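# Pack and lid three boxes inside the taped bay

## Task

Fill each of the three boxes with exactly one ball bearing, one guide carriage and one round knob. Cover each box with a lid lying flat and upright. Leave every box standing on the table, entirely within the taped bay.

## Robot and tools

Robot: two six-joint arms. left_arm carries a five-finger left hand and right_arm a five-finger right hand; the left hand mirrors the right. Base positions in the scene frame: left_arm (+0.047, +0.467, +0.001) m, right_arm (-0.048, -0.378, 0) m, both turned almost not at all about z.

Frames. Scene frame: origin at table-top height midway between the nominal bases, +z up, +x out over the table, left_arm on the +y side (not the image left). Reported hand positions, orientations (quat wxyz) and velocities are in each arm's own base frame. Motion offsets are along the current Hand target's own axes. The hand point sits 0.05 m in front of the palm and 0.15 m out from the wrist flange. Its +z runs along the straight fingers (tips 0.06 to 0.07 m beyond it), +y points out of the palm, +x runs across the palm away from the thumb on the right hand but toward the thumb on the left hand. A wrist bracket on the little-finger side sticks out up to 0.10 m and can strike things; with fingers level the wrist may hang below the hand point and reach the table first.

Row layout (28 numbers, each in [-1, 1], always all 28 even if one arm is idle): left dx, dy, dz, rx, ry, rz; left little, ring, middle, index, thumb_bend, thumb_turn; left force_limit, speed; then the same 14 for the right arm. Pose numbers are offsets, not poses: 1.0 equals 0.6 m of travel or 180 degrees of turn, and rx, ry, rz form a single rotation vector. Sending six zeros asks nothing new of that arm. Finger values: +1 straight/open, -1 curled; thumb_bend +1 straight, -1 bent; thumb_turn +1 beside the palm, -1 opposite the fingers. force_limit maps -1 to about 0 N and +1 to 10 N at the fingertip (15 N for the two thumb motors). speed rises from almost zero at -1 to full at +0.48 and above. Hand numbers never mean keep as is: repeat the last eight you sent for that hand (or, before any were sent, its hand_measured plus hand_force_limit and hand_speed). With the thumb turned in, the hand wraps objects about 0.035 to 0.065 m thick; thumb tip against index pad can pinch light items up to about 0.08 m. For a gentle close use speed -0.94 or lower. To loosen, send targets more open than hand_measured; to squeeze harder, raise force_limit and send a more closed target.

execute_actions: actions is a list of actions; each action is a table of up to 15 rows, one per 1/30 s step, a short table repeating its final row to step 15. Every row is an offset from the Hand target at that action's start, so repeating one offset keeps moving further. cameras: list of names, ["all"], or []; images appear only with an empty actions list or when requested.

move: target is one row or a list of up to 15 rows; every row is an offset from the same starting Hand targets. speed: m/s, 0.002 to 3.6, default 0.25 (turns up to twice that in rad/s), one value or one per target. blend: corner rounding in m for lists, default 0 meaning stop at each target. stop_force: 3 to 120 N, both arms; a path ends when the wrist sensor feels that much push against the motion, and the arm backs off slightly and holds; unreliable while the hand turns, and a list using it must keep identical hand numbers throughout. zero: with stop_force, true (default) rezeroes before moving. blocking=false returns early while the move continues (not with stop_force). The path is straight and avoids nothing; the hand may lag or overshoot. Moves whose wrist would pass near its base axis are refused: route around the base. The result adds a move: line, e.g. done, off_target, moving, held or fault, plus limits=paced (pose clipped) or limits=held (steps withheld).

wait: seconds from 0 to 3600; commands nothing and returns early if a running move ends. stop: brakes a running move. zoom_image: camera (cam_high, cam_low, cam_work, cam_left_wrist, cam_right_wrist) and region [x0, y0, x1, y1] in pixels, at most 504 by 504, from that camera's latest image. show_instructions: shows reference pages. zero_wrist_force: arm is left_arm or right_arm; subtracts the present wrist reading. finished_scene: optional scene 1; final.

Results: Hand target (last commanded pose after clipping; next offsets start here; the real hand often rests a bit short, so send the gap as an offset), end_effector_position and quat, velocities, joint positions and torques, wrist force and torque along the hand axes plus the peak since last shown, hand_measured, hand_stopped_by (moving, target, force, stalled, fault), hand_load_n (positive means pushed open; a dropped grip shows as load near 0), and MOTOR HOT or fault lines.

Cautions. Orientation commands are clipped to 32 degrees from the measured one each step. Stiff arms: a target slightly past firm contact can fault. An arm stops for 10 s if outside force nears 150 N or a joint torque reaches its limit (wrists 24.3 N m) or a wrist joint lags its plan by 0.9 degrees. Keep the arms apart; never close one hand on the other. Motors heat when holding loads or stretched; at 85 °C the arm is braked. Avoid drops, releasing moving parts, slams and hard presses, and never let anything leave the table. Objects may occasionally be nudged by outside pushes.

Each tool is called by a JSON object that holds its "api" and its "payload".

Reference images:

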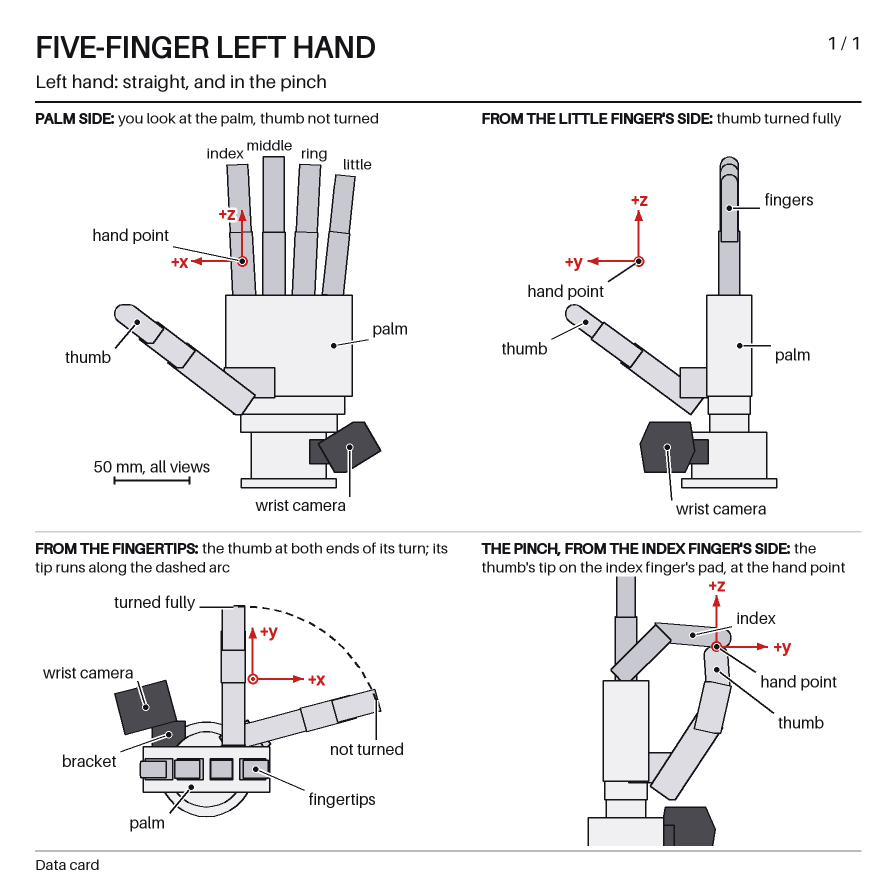

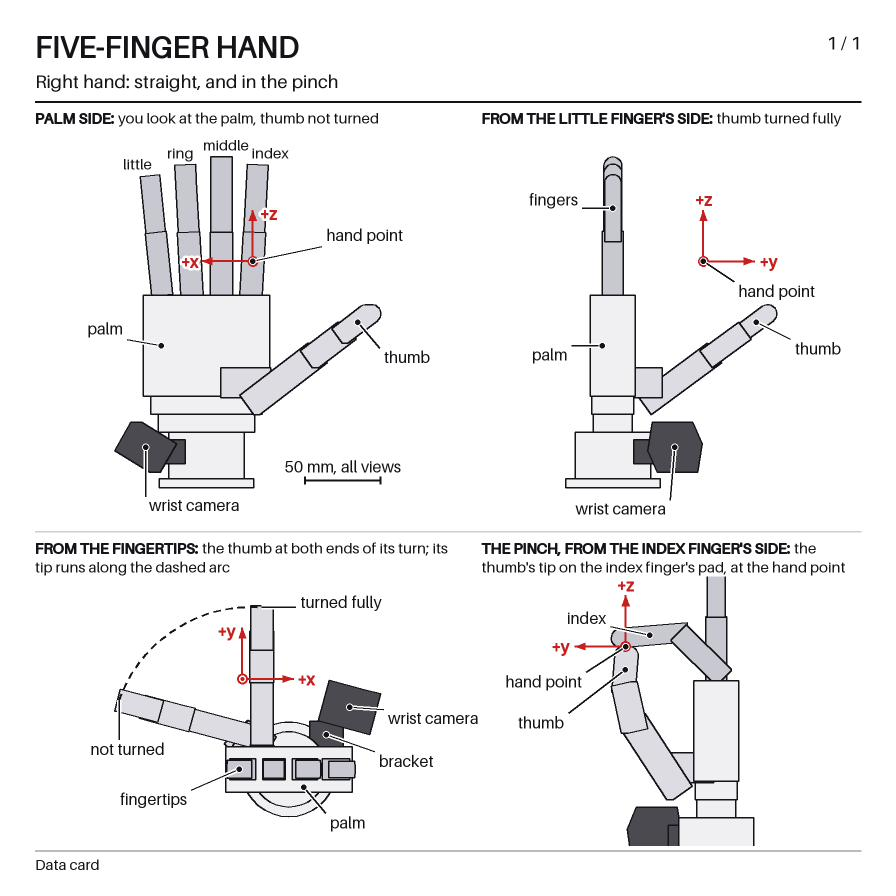

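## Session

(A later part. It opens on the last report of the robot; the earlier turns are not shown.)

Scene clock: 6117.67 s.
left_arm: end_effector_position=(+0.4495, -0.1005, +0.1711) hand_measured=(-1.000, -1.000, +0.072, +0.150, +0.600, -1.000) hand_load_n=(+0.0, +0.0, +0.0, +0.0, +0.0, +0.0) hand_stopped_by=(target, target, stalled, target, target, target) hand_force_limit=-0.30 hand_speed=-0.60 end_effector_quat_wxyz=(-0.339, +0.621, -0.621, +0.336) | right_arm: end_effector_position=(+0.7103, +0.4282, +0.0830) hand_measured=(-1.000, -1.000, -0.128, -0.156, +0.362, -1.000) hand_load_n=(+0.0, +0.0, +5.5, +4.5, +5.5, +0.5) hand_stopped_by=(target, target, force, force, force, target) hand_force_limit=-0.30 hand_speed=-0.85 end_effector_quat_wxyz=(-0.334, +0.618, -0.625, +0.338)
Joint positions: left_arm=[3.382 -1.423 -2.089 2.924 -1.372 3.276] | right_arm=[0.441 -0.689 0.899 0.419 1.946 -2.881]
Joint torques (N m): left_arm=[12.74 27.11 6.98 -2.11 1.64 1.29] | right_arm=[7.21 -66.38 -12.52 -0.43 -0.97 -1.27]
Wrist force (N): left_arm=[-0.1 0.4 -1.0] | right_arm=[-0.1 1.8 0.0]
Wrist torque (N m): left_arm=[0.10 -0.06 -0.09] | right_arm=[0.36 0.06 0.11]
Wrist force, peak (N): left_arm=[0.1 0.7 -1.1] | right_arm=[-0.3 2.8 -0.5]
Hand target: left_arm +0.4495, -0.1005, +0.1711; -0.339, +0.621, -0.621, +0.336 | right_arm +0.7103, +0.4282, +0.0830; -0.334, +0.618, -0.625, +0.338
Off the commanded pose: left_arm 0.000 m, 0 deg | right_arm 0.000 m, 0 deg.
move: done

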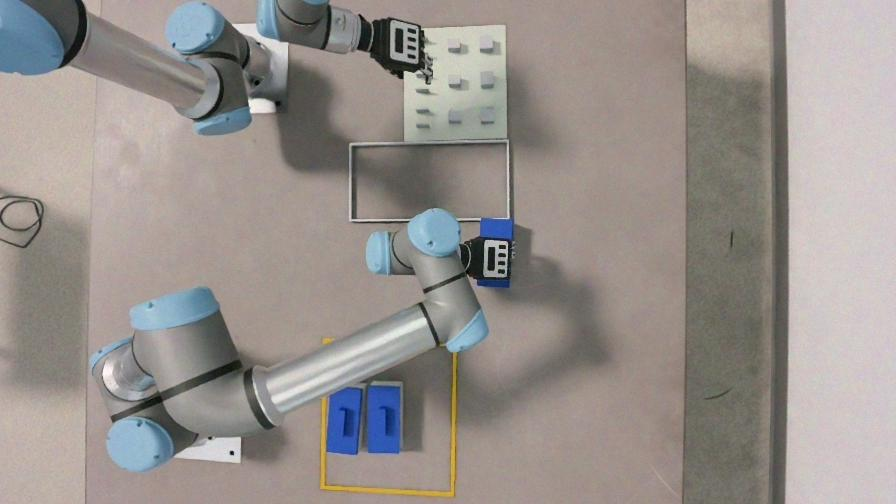

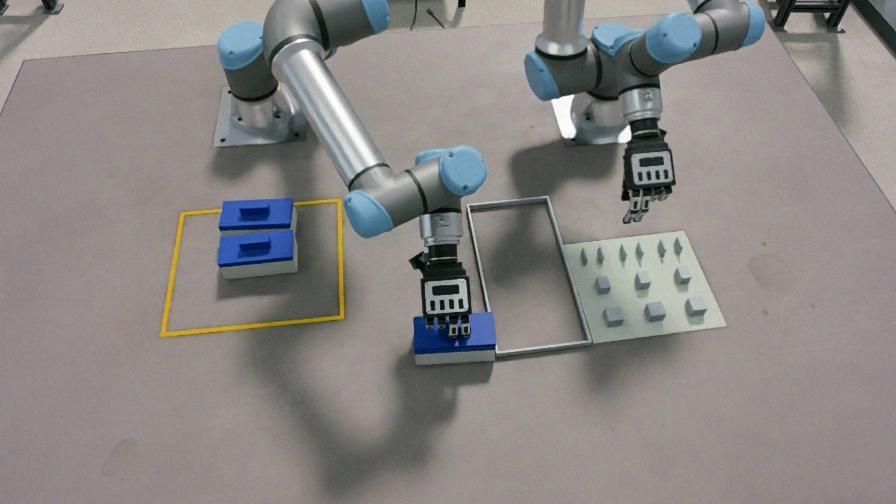

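{"api": "move", "payload": {"target": [[0,0,0,0,0,0,-1,-1,0.15,0.15,0.6,-1,-0.3,-0.6,0.6430,0.1270,-0.1993,0,0,0,-1,-1,-0.5,-0.5,0.34,-1,-0.3,-0.85],[0,0,0,0,0,0,-1,-1,0.15,0.15,0.6,-1,-0.3,-0.6,0.6362,0.1225,-0.1925,0,0,0,-1,-1,-0.5,-0.5,0.34,-1,-0.3,-0.85]], "speed": [0.12,0.04], "cameras": ["cam_high","cam_work"]}}

{"api": "zoom_image", "payload": {"camera": "cam_high", "region": [310, 320, 470, 504]}}

{"api": "zoom_image", "payload": {"camera": "cam_work", "region": [150, 180, 360, 350]}}

Scene clock: 6175.47 s.
left_arm: end_effector_position=(+0.4495, -0.1005, +0.1711) hand_measured=(-1.000, -1.000, +0.072, +0.150, +0.600, -1.000) hand_load_n=(+0.0, +0.0, +0.0, +0.0, +0.0, +0.0) hand_stopped_by=(target, target, stalled, target, target, target) hand_force_limit=-0.30 hand_speed=-0.60 end_effector_quat_wxyz=(-0.339, +0.621, -0.621, +0.336) | right_arm: end_effector_position=(+0.5689, +0.0480, +0.0848) hand_measured=(-1.000, -1.000, -0.128, -0.156, +0.362, -1.000) hand_load_n=(+0.0, +0.0, +6.0, +3.5, +5.5, +0.0) hand_stopped_by=(target, target, force, force, force, target) hand_force_limit=-0.30 hand_speed=-0.85 end_effector_quat_wxyz=(-0.334, +0.618, -0.625, +0.338)
Joint positions: left_arm=[3.382 -1.423 -2.089 2.924 -1.372 3.276] | right_arm=[-0.297 -1.33 1.929 0 1.333 -3.301]
Joint torques (N m): left_arm=[12.39 27.27 7.7 -1.76 1.47 1.39] | right_arm=[9.88 -17.29 -28.76 2.55 1.17 2.26]
Wrist force (N): left_arm=[0.1 0.6 -1.0] | right_arm=[-0.4 2.8 0.1]
Wrist torque (N m): left_arm=[0.13 -0.08 -0.09] | right_arm=[0.39 0.06 0.09]
Wrist force, peak (N): left_arm=[-0.1 0.7 -1.2] | right_arm=[-2.6 2.6 0.3]
Hand target: left_arm +0.4495, -0.1005, +0.1711; -0.339, +0.621, -0.621, +0.336 | right_arm +0.5690, +0.0481, +0.0848; -0.334, +0.618, -0.625, +0.338
Off the commanded pose: left_arm 0.000 m, 0 deg | right_arm 0.000 m, 0 deg.
move: done

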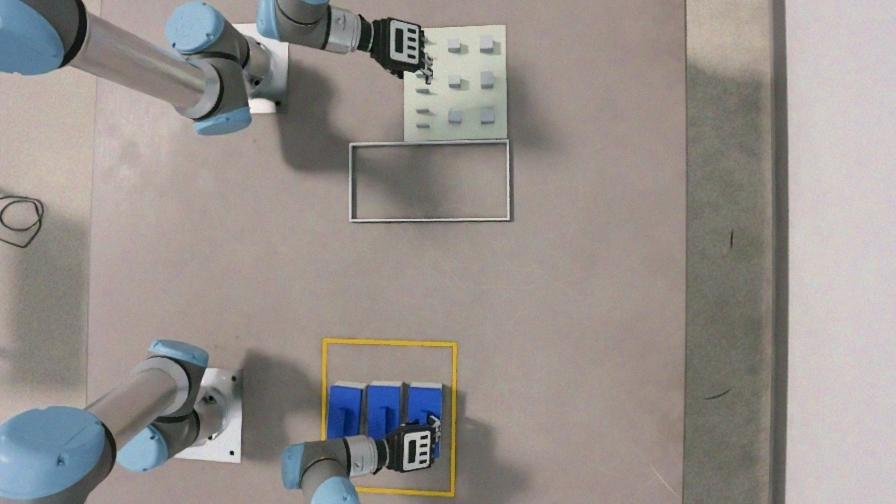

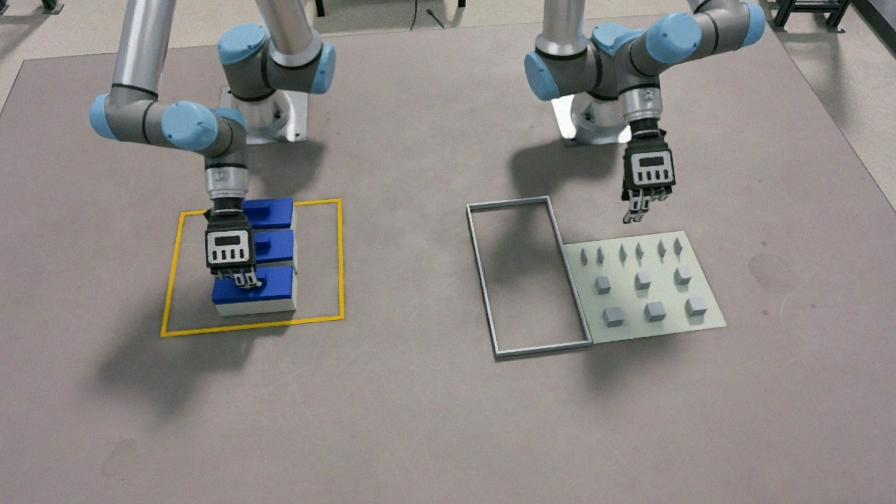

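Scaled by 2.739 from the camera's image (finer frame: 1280x720).

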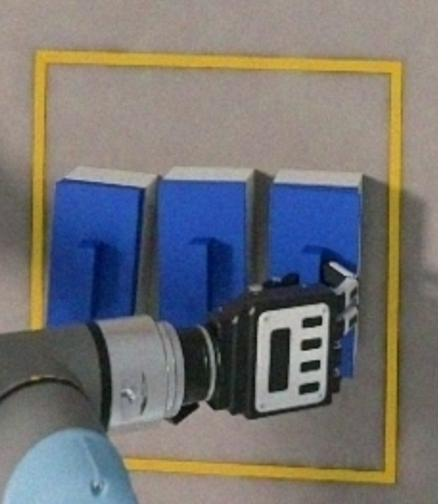

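Scaled by 2.400 from the camera's image (finer frame: 1280x720).

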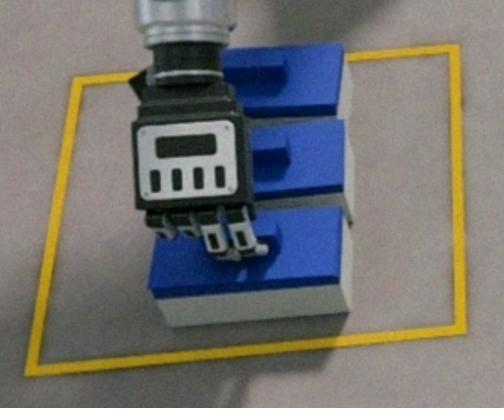

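{"api": "move", "payload": {"target": [[0,0,0,0,0,0,-1,-1,0.15,0.15,0.6,-1,-0.3,-0.6,0,0,0,0,0,0,-1,-1,0.2,0.2,0.6,-1,-0.3,-0.4],[0,0,0,0,0,0,-1,-1,0.15,0.15,0.6,-1,-0.3,-0.6,0,-0.1395,-0.0910,0,0,0,-1,-1,0.2,0.2,0.6,-1,-0.3,-0.4]], "speed": [0.1,0.15], "cameras": ["cam_high","cam_work","cam_low"]}}

Scene clock: 6192.37 s.
left_arm: end_effector_position=(+0.4495, -0.1005, +0.1711) hand_measured=(-1.000, -1.000, +0.072, +0.150, +0.600, -1.000) hand_load_n=(+0.0, +0.0, +0.0, +0.0, +0.0, +0.0) hand_stopped_by=(target, target, stalled, target, target, target) hand_force_limit=-0.30 hand_speed=-0.60 end_effector_quat_wxyz=(-0.339, +0.621, -0.621, +0.336) | right_arm: end_effector_position=(+0.5691, +0.0482, +0.1846) hand_measured=(-1.000, -1.000, +0.200, +0.200, +0.600, -1.000) hand_load_n=(+0.0, +0.0, +0.0, +0.0, +0.0, +0.0) hand_stopped_by=(target, target, target, target, target, target) hand_force_limit=-0.30 hand_speed=-0.40 end_effector_quat_wxyz=(-0.334, +0.618, -0.625, +0.338)
Joint positions: left_arm=[3.382 -1.423 -2.089 2.924 -1.372 3.276] | right_arm=[-0.297 -1.44 1.777 0.261 1.333 -3.301]
Joint torques (N m): left_arm=[13.44 27.21 7.59 -2.01 1.51 1.24] | right_arm=[-7.49 -38.11 -27.08 2.89 -1.66 -2.06]
Wrist force (N): left_arm=[0.0 0.5 -1.0] | right_arm=[-0.6 2.1 -0.4]
Wrist torque (N m): left_arm=[0.13 -0.07 -0.10] | right_arm=[0.35 0.09 0.10]
Wrist force, peak (N): left_arm=[0.0 0.5 -1.2] | right_arm=[-0.3 3.2 0.0]
Hand target: left_arm +0.4495, -0.1005, +0.1711; -0.339, +0.621, -0.621, +0.336 | right_arm +0.5691, +0.0481, +0.1847; -0.334, +0.618, -0.625, +0.338
Off the commanded pose: left_arm 0.000 m, 0 deg | right_arm 0.000 m, 0 deg.
move: done
Images, in order (width x height): cam_high 896x504, cam_low 896x504, cam_work 896x504.

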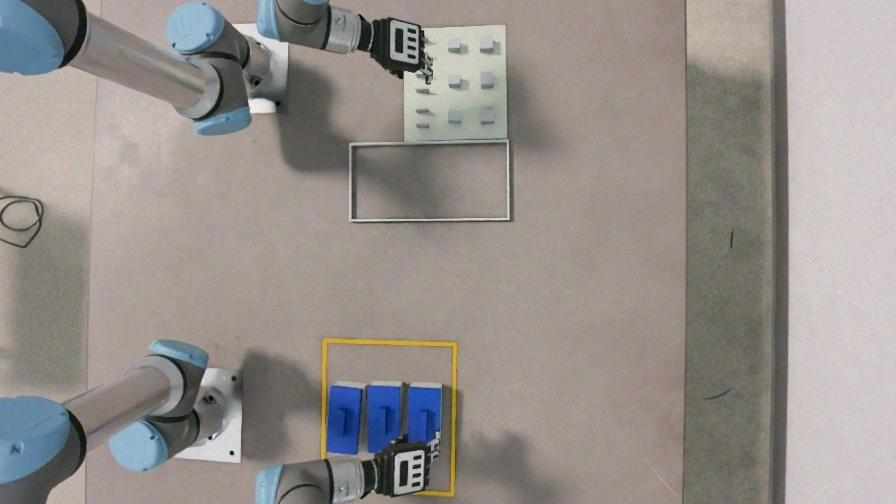

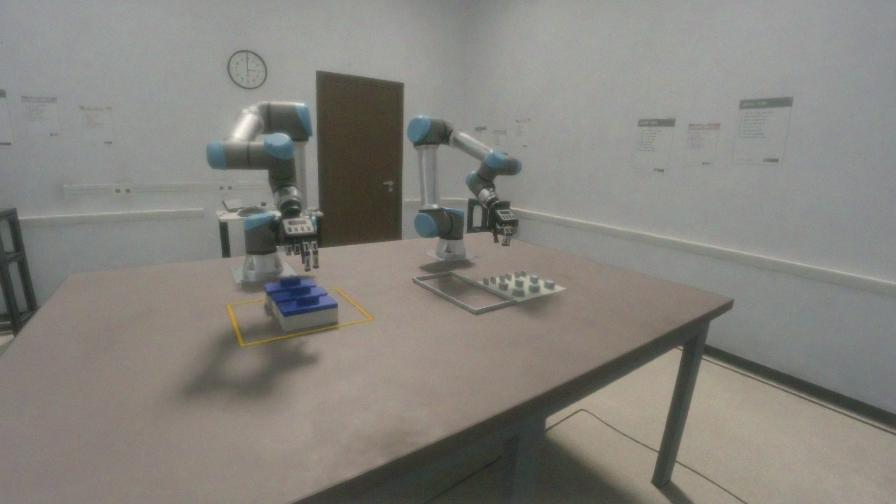

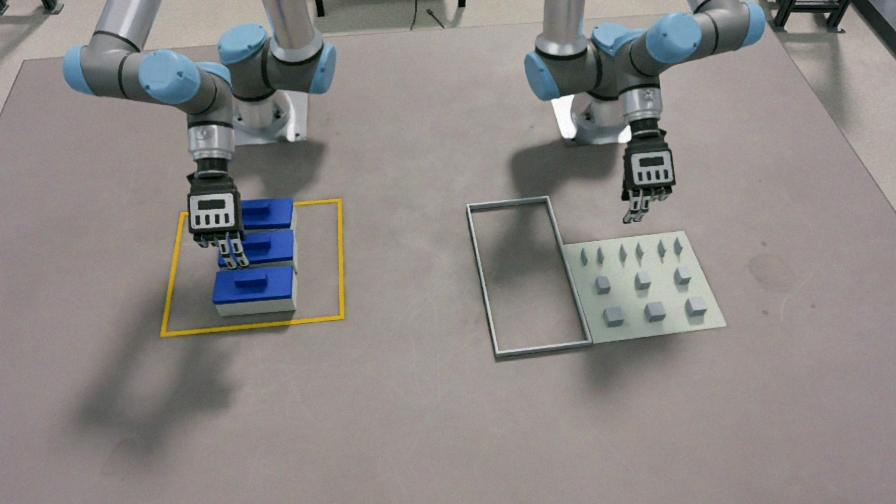

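{"api": "zoom_image", "payload": {"camera": "cam_work", "region": [150, 180, 360, 345]}}

{"api": "zoom_image", "payload": {"camera": "cam_high", "region": [310, 330, 480, 504]}}

{"api": "zoom_image", "payload": {"camera": "cam_low", "region": [220, 260, 390, 360]}}

Scaled by 2.400 from the camera's image (finer frame: 1280x720).

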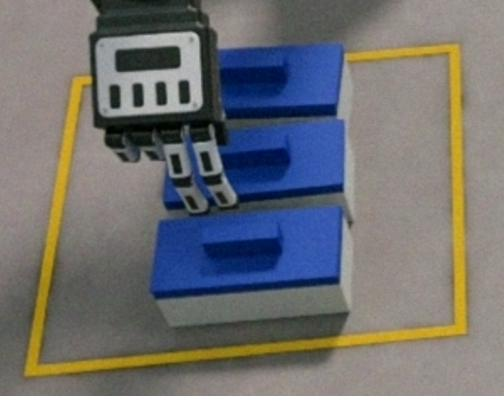

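Scaled by 2.897 from the camera's image (finer frame: 1280x720).

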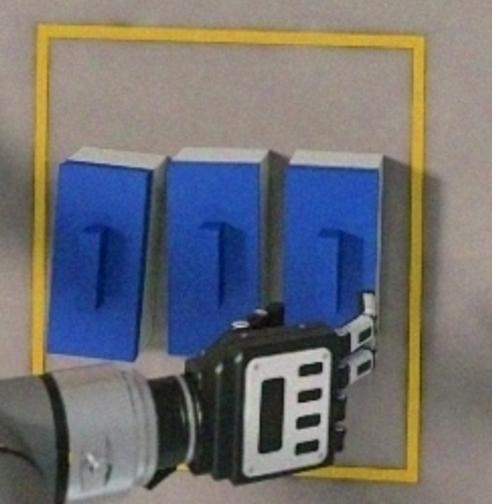

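Scaled by 2.965 from the camera's image (finer frame: 1280x720).

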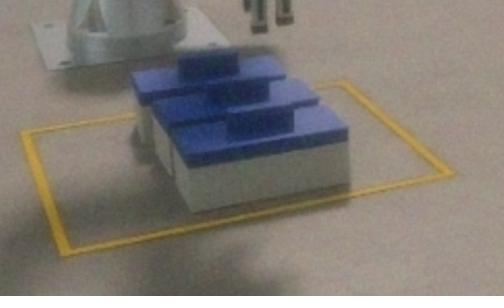

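{"api": "finished_scene", "payload": {}}

The scene is finished: the task was done.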